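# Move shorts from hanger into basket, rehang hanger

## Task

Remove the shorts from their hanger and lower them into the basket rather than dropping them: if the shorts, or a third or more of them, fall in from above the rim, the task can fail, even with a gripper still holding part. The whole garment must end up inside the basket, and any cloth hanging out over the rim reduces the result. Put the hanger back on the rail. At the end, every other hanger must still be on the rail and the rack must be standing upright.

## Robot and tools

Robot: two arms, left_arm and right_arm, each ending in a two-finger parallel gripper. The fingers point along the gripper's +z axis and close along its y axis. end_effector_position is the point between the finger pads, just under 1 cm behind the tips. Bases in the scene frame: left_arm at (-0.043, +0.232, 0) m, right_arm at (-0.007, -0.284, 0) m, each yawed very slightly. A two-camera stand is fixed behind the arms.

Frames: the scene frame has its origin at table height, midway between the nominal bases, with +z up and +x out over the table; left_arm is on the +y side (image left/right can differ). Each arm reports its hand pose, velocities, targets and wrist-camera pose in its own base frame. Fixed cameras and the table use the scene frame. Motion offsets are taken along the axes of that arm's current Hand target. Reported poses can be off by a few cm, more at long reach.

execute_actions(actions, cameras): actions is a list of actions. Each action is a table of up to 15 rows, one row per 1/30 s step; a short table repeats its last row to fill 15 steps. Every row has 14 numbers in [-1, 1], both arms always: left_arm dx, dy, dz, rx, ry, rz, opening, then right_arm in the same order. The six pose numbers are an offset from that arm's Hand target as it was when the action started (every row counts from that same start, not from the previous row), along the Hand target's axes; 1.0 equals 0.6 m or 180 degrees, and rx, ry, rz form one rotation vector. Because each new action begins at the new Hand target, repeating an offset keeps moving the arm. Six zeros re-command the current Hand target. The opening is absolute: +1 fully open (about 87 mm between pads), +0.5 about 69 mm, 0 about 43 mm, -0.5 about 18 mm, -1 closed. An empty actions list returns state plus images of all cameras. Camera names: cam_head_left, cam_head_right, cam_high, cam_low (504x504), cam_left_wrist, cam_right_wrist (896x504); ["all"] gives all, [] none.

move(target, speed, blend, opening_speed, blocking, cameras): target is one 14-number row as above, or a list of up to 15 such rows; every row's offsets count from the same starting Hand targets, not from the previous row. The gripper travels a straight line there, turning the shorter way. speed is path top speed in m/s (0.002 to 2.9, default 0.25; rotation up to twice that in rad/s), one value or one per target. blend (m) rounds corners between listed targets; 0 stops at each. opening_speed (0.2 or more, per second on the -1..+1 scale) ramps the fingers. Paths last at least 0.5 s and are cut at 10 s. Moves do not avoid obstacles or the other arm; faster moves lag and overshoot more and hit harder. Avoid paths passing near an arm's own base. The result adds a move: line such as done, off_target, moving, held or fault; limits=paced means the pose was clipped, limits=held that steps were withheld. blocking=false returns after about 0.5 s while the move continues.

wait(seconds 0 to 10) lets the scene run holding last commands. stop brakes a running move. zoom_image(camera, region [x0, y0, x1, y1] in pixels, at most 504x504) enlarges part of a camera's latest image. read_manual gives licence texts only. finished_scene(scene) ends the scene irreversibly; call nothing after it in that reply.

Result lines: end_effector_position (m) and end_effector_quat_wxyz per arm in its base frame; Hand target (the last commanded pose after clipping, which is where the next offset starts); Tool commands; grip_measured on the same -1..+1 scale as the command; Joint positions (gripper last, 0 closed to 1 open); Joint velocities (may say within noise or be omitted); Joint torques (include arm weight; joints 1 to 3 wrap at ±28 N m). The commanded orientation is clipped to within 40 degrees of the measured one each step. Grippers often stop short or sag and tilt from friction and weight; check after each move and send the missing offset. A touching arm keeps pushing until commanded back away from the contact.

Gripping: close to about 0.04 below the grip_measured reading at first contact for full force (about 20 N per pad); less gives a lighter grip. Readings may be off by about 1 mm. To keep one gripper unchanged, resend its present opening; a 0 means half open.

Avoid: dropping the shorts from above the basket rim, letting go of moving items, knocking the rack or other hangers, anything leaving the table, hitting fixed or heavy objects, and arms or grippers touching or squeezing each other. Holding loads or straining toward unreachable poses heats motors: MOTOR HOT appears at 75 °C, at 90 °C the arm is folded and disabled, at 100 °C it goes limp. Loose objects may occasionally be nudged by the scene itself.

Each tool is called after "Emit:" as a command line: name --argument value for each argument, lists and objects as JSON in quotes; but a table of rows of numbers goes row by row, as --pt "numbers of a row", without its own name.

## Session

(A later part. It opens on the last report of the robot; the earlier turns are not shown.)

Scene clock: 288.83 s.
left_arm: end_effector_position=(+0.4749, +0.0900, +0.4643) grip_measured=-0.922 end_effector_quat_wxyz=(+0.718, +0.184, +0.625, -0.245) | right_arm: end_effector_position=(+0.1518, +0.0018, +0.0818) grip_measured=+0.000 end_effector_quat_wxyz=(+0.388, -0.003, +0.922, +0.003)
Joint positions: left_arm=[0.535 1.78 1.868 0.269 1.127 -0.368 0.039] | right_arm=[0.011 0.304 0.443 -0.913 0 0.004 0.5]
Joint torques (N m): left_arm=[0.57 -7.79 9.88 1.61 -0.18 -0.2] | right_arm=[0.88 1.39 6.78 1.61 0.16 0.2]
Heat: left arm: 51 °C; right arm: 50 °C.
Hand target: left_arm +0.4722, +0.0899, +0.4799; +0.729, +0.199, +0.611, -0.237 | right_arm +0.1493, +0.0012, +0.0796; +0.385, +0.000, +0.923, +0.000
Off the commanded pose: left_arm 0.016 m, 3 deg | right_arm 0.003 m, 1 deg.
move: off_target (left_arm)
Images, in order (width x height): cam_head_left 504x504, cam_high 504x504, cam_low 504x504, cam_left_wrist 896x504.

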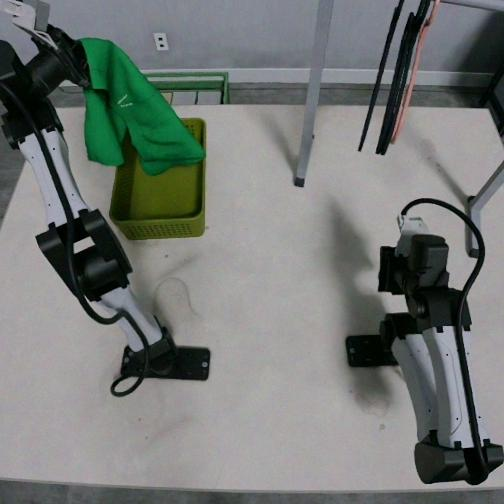

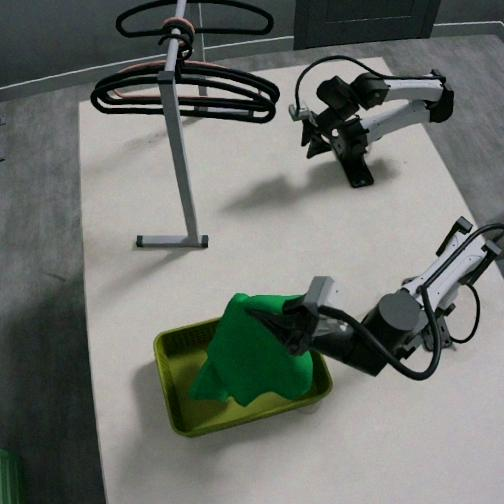

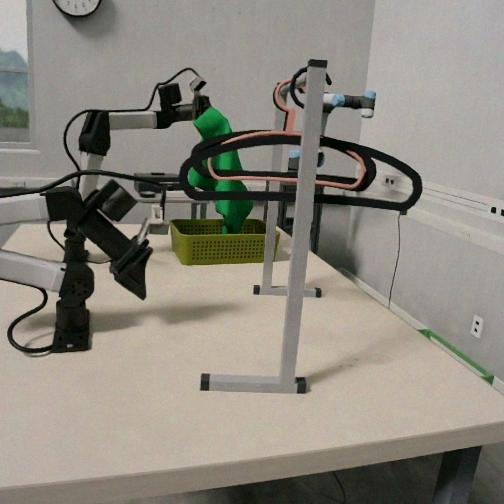

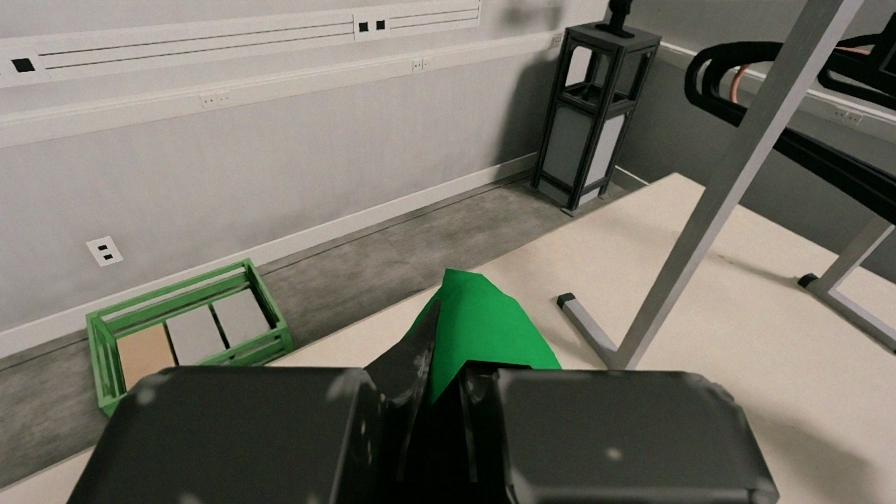

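Emit:
zoom_image --camera "cam_low" --region '[150, 90, 300, 280]'

Emit:
zoom_image --camera "cam_head_left" --region '[50, 20, 240, 250]'

Emit:
zoom_image --camera "cam_high" --region '[140, 270, 350, 450]'

Scaled by 2.653 from the camera's 504x504 image, which has a finer 720x720 frame.

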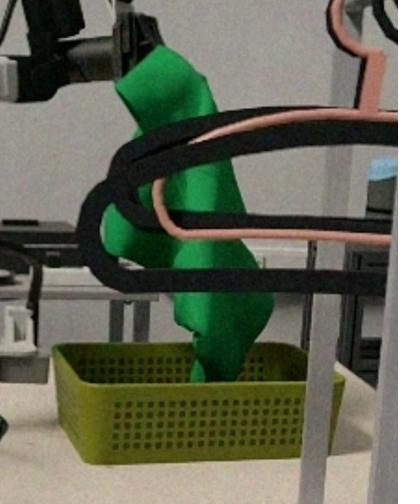

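Scaled by 2.191 from the camera's 504x504 image, which has a finer 720x720 frame.

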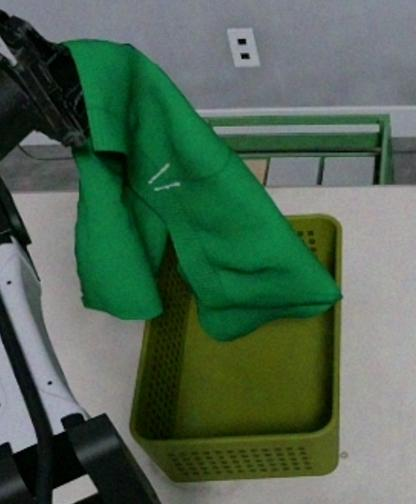

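Scaled by 2.400 from the camera's 504x504 image, which has a finer 720x720 frame.

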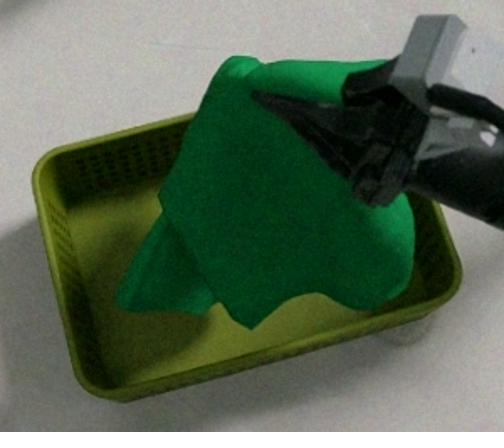

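Emit:
move --pt "0.0305 0.0221 -0.018 0 0 0 -1.0 0 0 0 0 0 0 0" --pt "0.13 0.026 -0.03 0 0.028 0 -1.0 0 0 0 0 0 0 0" --pt "0.153 -0.0218 0.0055 0 0.039 0 -1.0 0 0 0 0 0 0 0" --speed 0.12 --blend '[0.01,0.01,0]' --cameras '["cam_high","cam_head_left","cam_low"]'

Scene clock: 325.90 s.
left_arm: end_effector_position=(+0.4854, +0.0695, +0.3754) grip_measured=-0.922 end_effector_quat_wxyz=(+0.677, +0.205, +0.664, -0.242) | right_arm: end_effector_position=(+0.1518, +0.0018, +0.0818) grip_measured=+0.000 end_effector_quat_wxyz=(+0.388, -0.003, +0.922, +0.003)
Joint positions: left_arm=[0.474 1.737 1.62 0.196 1.116 -0.116 0.039] | right_arm=[0.011 0.304 0.443 -0.913 0 0.004 0.5]
Joint torques (N m): left_arm=[0.06 -10.97 7.05 1.52 -0.28 0.1] | right_arm=[0.88 1.4 6.78 1.61 0.15 0.2]
Heat: left arm: 52 °C; right arm: 50 °C.
Hand target: left_arm +0.4800, +0.0679, +0.3902; +0.690, +0.213, +0.655, -0.224 | right_arm +0.1493, +0.0012, +0.0796; +0.385, +0.000, +0.923, +0.000
Off the commanded pose: left_arm 0.016 m, 3 deg | right_arm 0.003 m, 1 deg.
move: off_target (left_arm)
Images, in order (width x height): cam_head_left 504x504, cam_high 504x504, cam_low 504x504.

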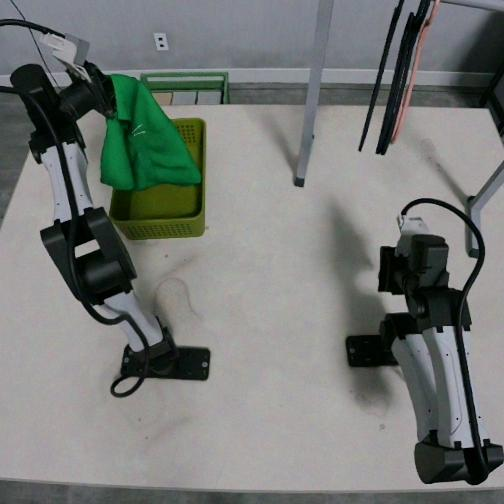

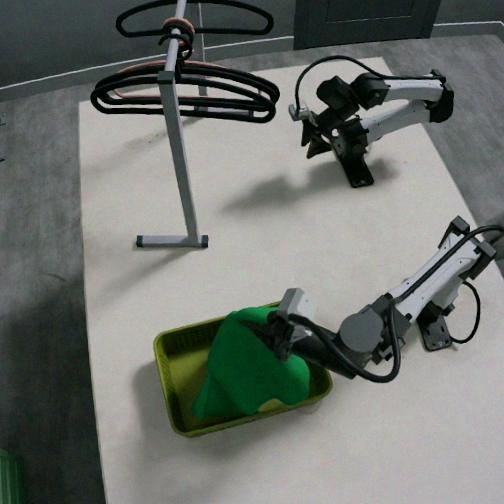

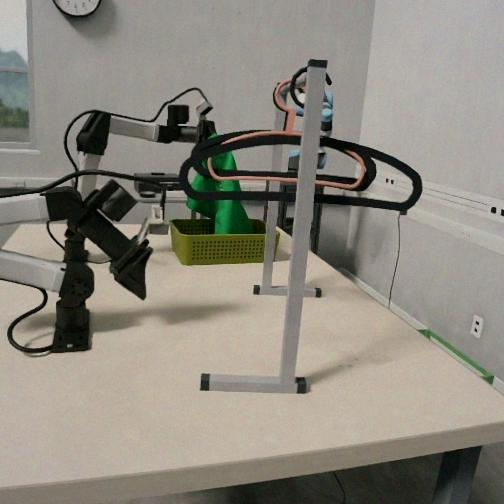

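Emit:
zoom_image --camera "cam_high" --region '[140, 290, 350, 450]'

Emit:
zoom_image --camera "cam_head_left" --region '[60, 50, 240, 250]'

Scaled by 2.400 from the camera's 504x504 image, which has a finer 720x720 frame.

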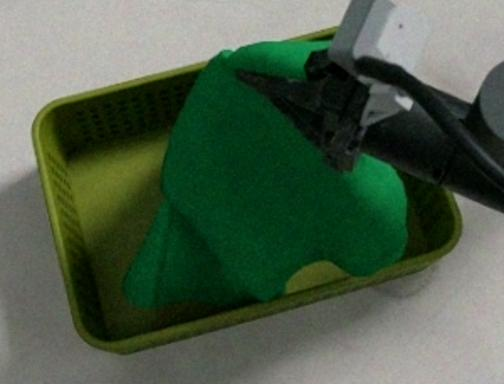

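Scaled by 2.520 from the camera's 504x504 image, which has a finer 720x720 frame.

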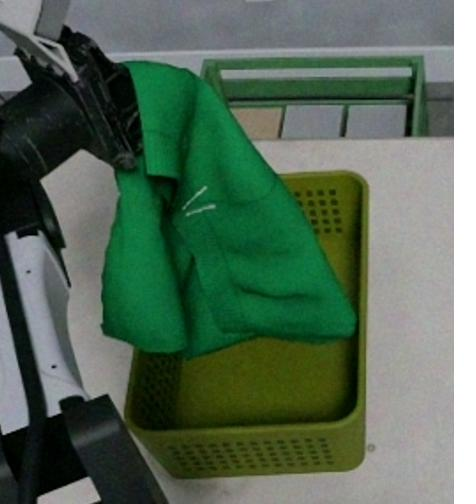

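Emit:
move --pt "0.01 -0.0219 0.0257 -0.0832 0 0.0044 -1.0 0 0 0 0 0 0 0" --pt "0.2349 -0.0143 0.0188 -0.0832 0.0995 -0.0087 -1.0 0 0 0 0 0 0 0" --speed 0.12 --blend '[0.005,0]' --cameras '["cam_high","cam_head_left","cam_left_wrist"]'

Scene clock: 340.00 s.
left_arm: end_effector_position=(+0.4896, +0.0502, +0.2597) grip_measured=-0.922 end_effector_quat_wxyz=(+0.606, +0.145, +0.774, -0.115) | right_arm: end_effector_position=(+0.1518, +0.0018, +0.0818) grip_measured=+0.000 end_effector_quat_wxyz=(+0.388, -0.003, +0.922, +0.003)
Joint positions: left_arm=[0.309 1.627 1.336 -0.017 0.659 0.19 0.039] | right_arm=[0.011 0.304 0.443 -0.913 0 0.004 0.5]
Joint torques (N m): left_arm=[-0.39 -7.09 6.52 1.68 -0.14 0.13] | right_arm=[0.9 1.39 6.78 1.61 0.16 0.19]
Heat: left arm: 52 °C; right arm: 50 °C.
Hand target: left_arm +0.4900, +0.0501, +0.2499; +0.598, +0.145, +0.780, -0.111 | right_arm +0.1493, +0.0012, +0.0796; +0.385, +0.000, +0.923, +0.000
Off the commanded pose: left_arm 0.010 m, 1 deg | right_arm 0.003 m, 1 deg.
move: done
Images, in order (width x height): cam_head_left 504x504, cam_high 504x504, cam_left_wrist 896x504.

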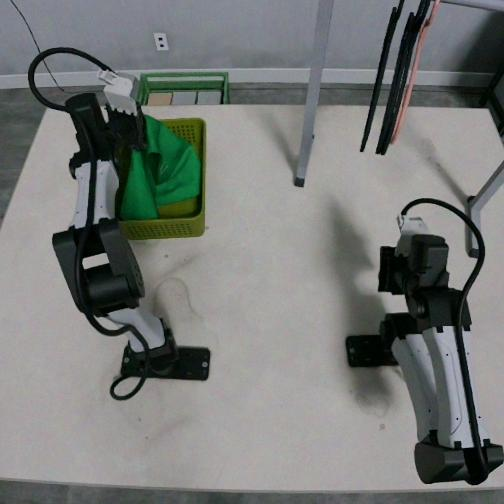

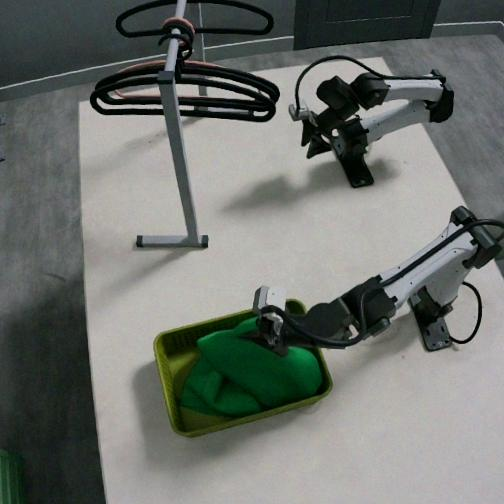

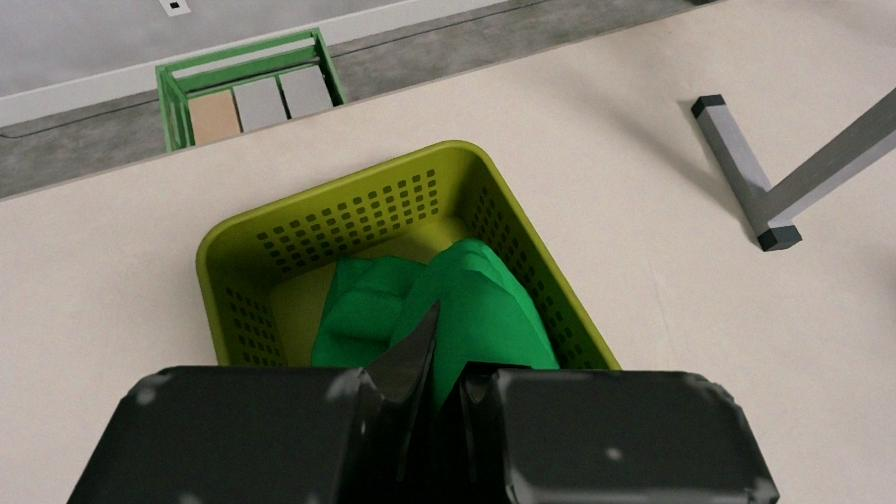

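Emit:
move --pt "0.1429 0.003 0.0463 0 0.111 0 -1.0 0 0 0 0 0 0 0" --pt "0.2697 0.006 0.0884 0 0.194 0 -0.2 0 0 0 0 0 0 0" --pt "-0.0757 0.0018 -0.0394 0 0.094 0 -0.2 0 0 0 0 0 0 0" --speed '[0.12,0.08,0.15]' --blend '[0.01,0,0]' --opening_speed 0.6 --cameras '["cam_high","cam_head_left","cam_left_wrist"]'

Scene clock: 358.23 s.
left_arm: end_effector_position=(+0.4845, +0.0566, +0.2839) grip_measured=-0.200 end_effector_quat_wxyz=(+0.466, +0.162, +0.866, -0.085) | right_arm: end_effector_position=(+0.1518, +0.0018, +0.0818) grip_measured=+0.000 end_effector_quat_wxyz=(+0.388, -0.003, +0.922, +0.003)
Joint positions: left_arm=[0.266 1.844 1.988 -0.829 0.515 0.387 0.4] | right_arm=[0.011 0.304 0.443 -0.913 0 0.004 0.5]
Joint torques (N m): left_arm=[0.58 -10.32 9.1 1.39 0.21 -0.17] | right_arm=[0.88 1.39 6.78 1.61 0.16 0.2]
Heat: left arm: 51 °C; right arm: 50 °C.
Hand target: left_arm +0.4800, +0.0550, +0.2999; +0.477, +0.159, +0.860, -0.089 | right_arm +0.1493, +0.0012, +0.0796; +0.385, +0.000, +0.923, +0.000
Off the commanded pose: left_arm 0.017 m, 1 deg | right_arm 0.003 m, 1 deg.
move: off_target (left_arm)
Images, in order (width x height): cam_head_left 504x504, cam_high 504x504, cam_left_wrist 896x504.

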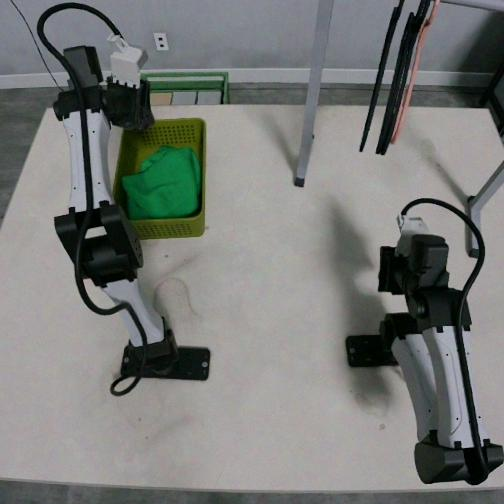

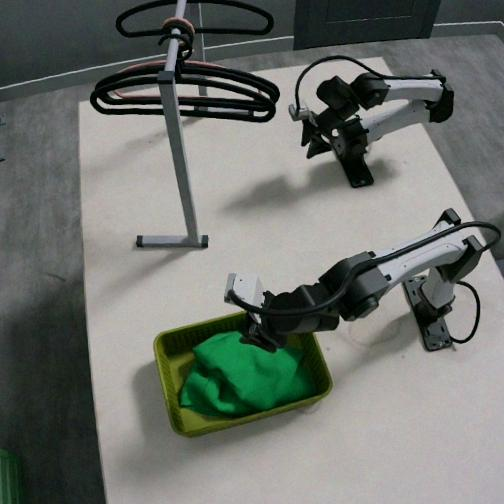

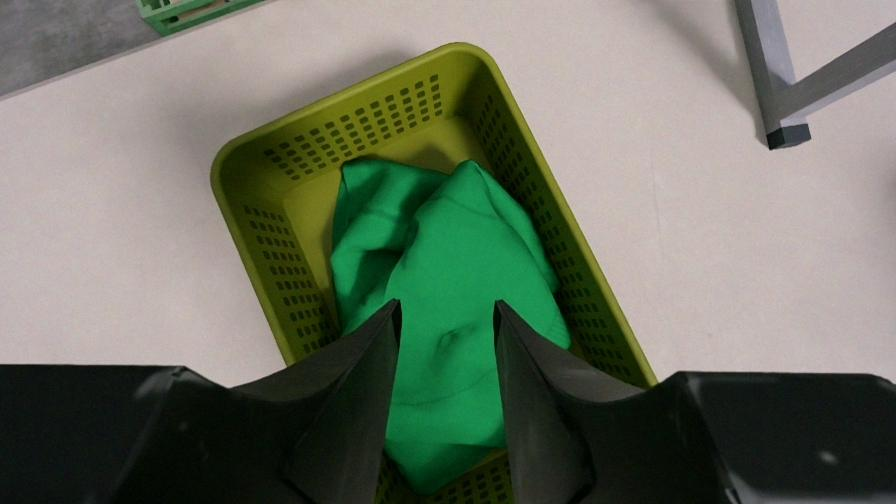

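Emit:
zoom_image --camera "cam_head_left" --region '[90, 100, 230, 250]'

Emit:
zoom_image --camera "cam_high" --region '[80, 0, 350, 450]'

Scaled by 3.360 from the camera's 504x504 image, which has a finer 720x720 frame.

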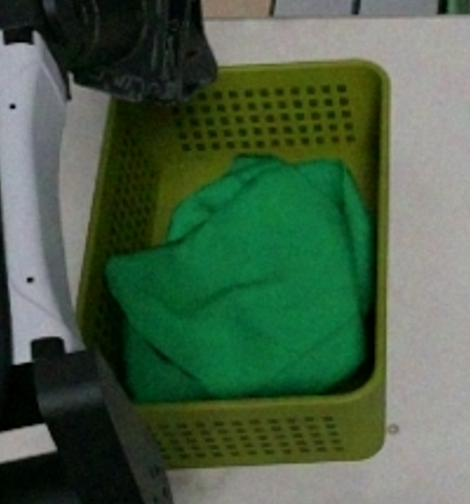

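Scaled by 1.120 from the camera's 504x504 image, which has a finer 720x720 frame.

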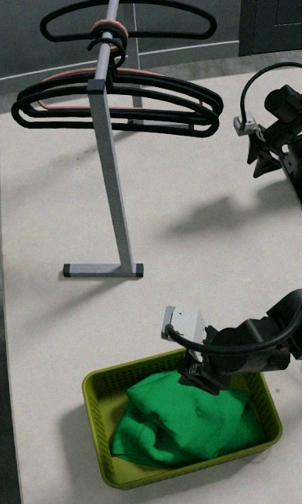

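Emit:
finished_scene --scene 2

The scene is finished: the task was done.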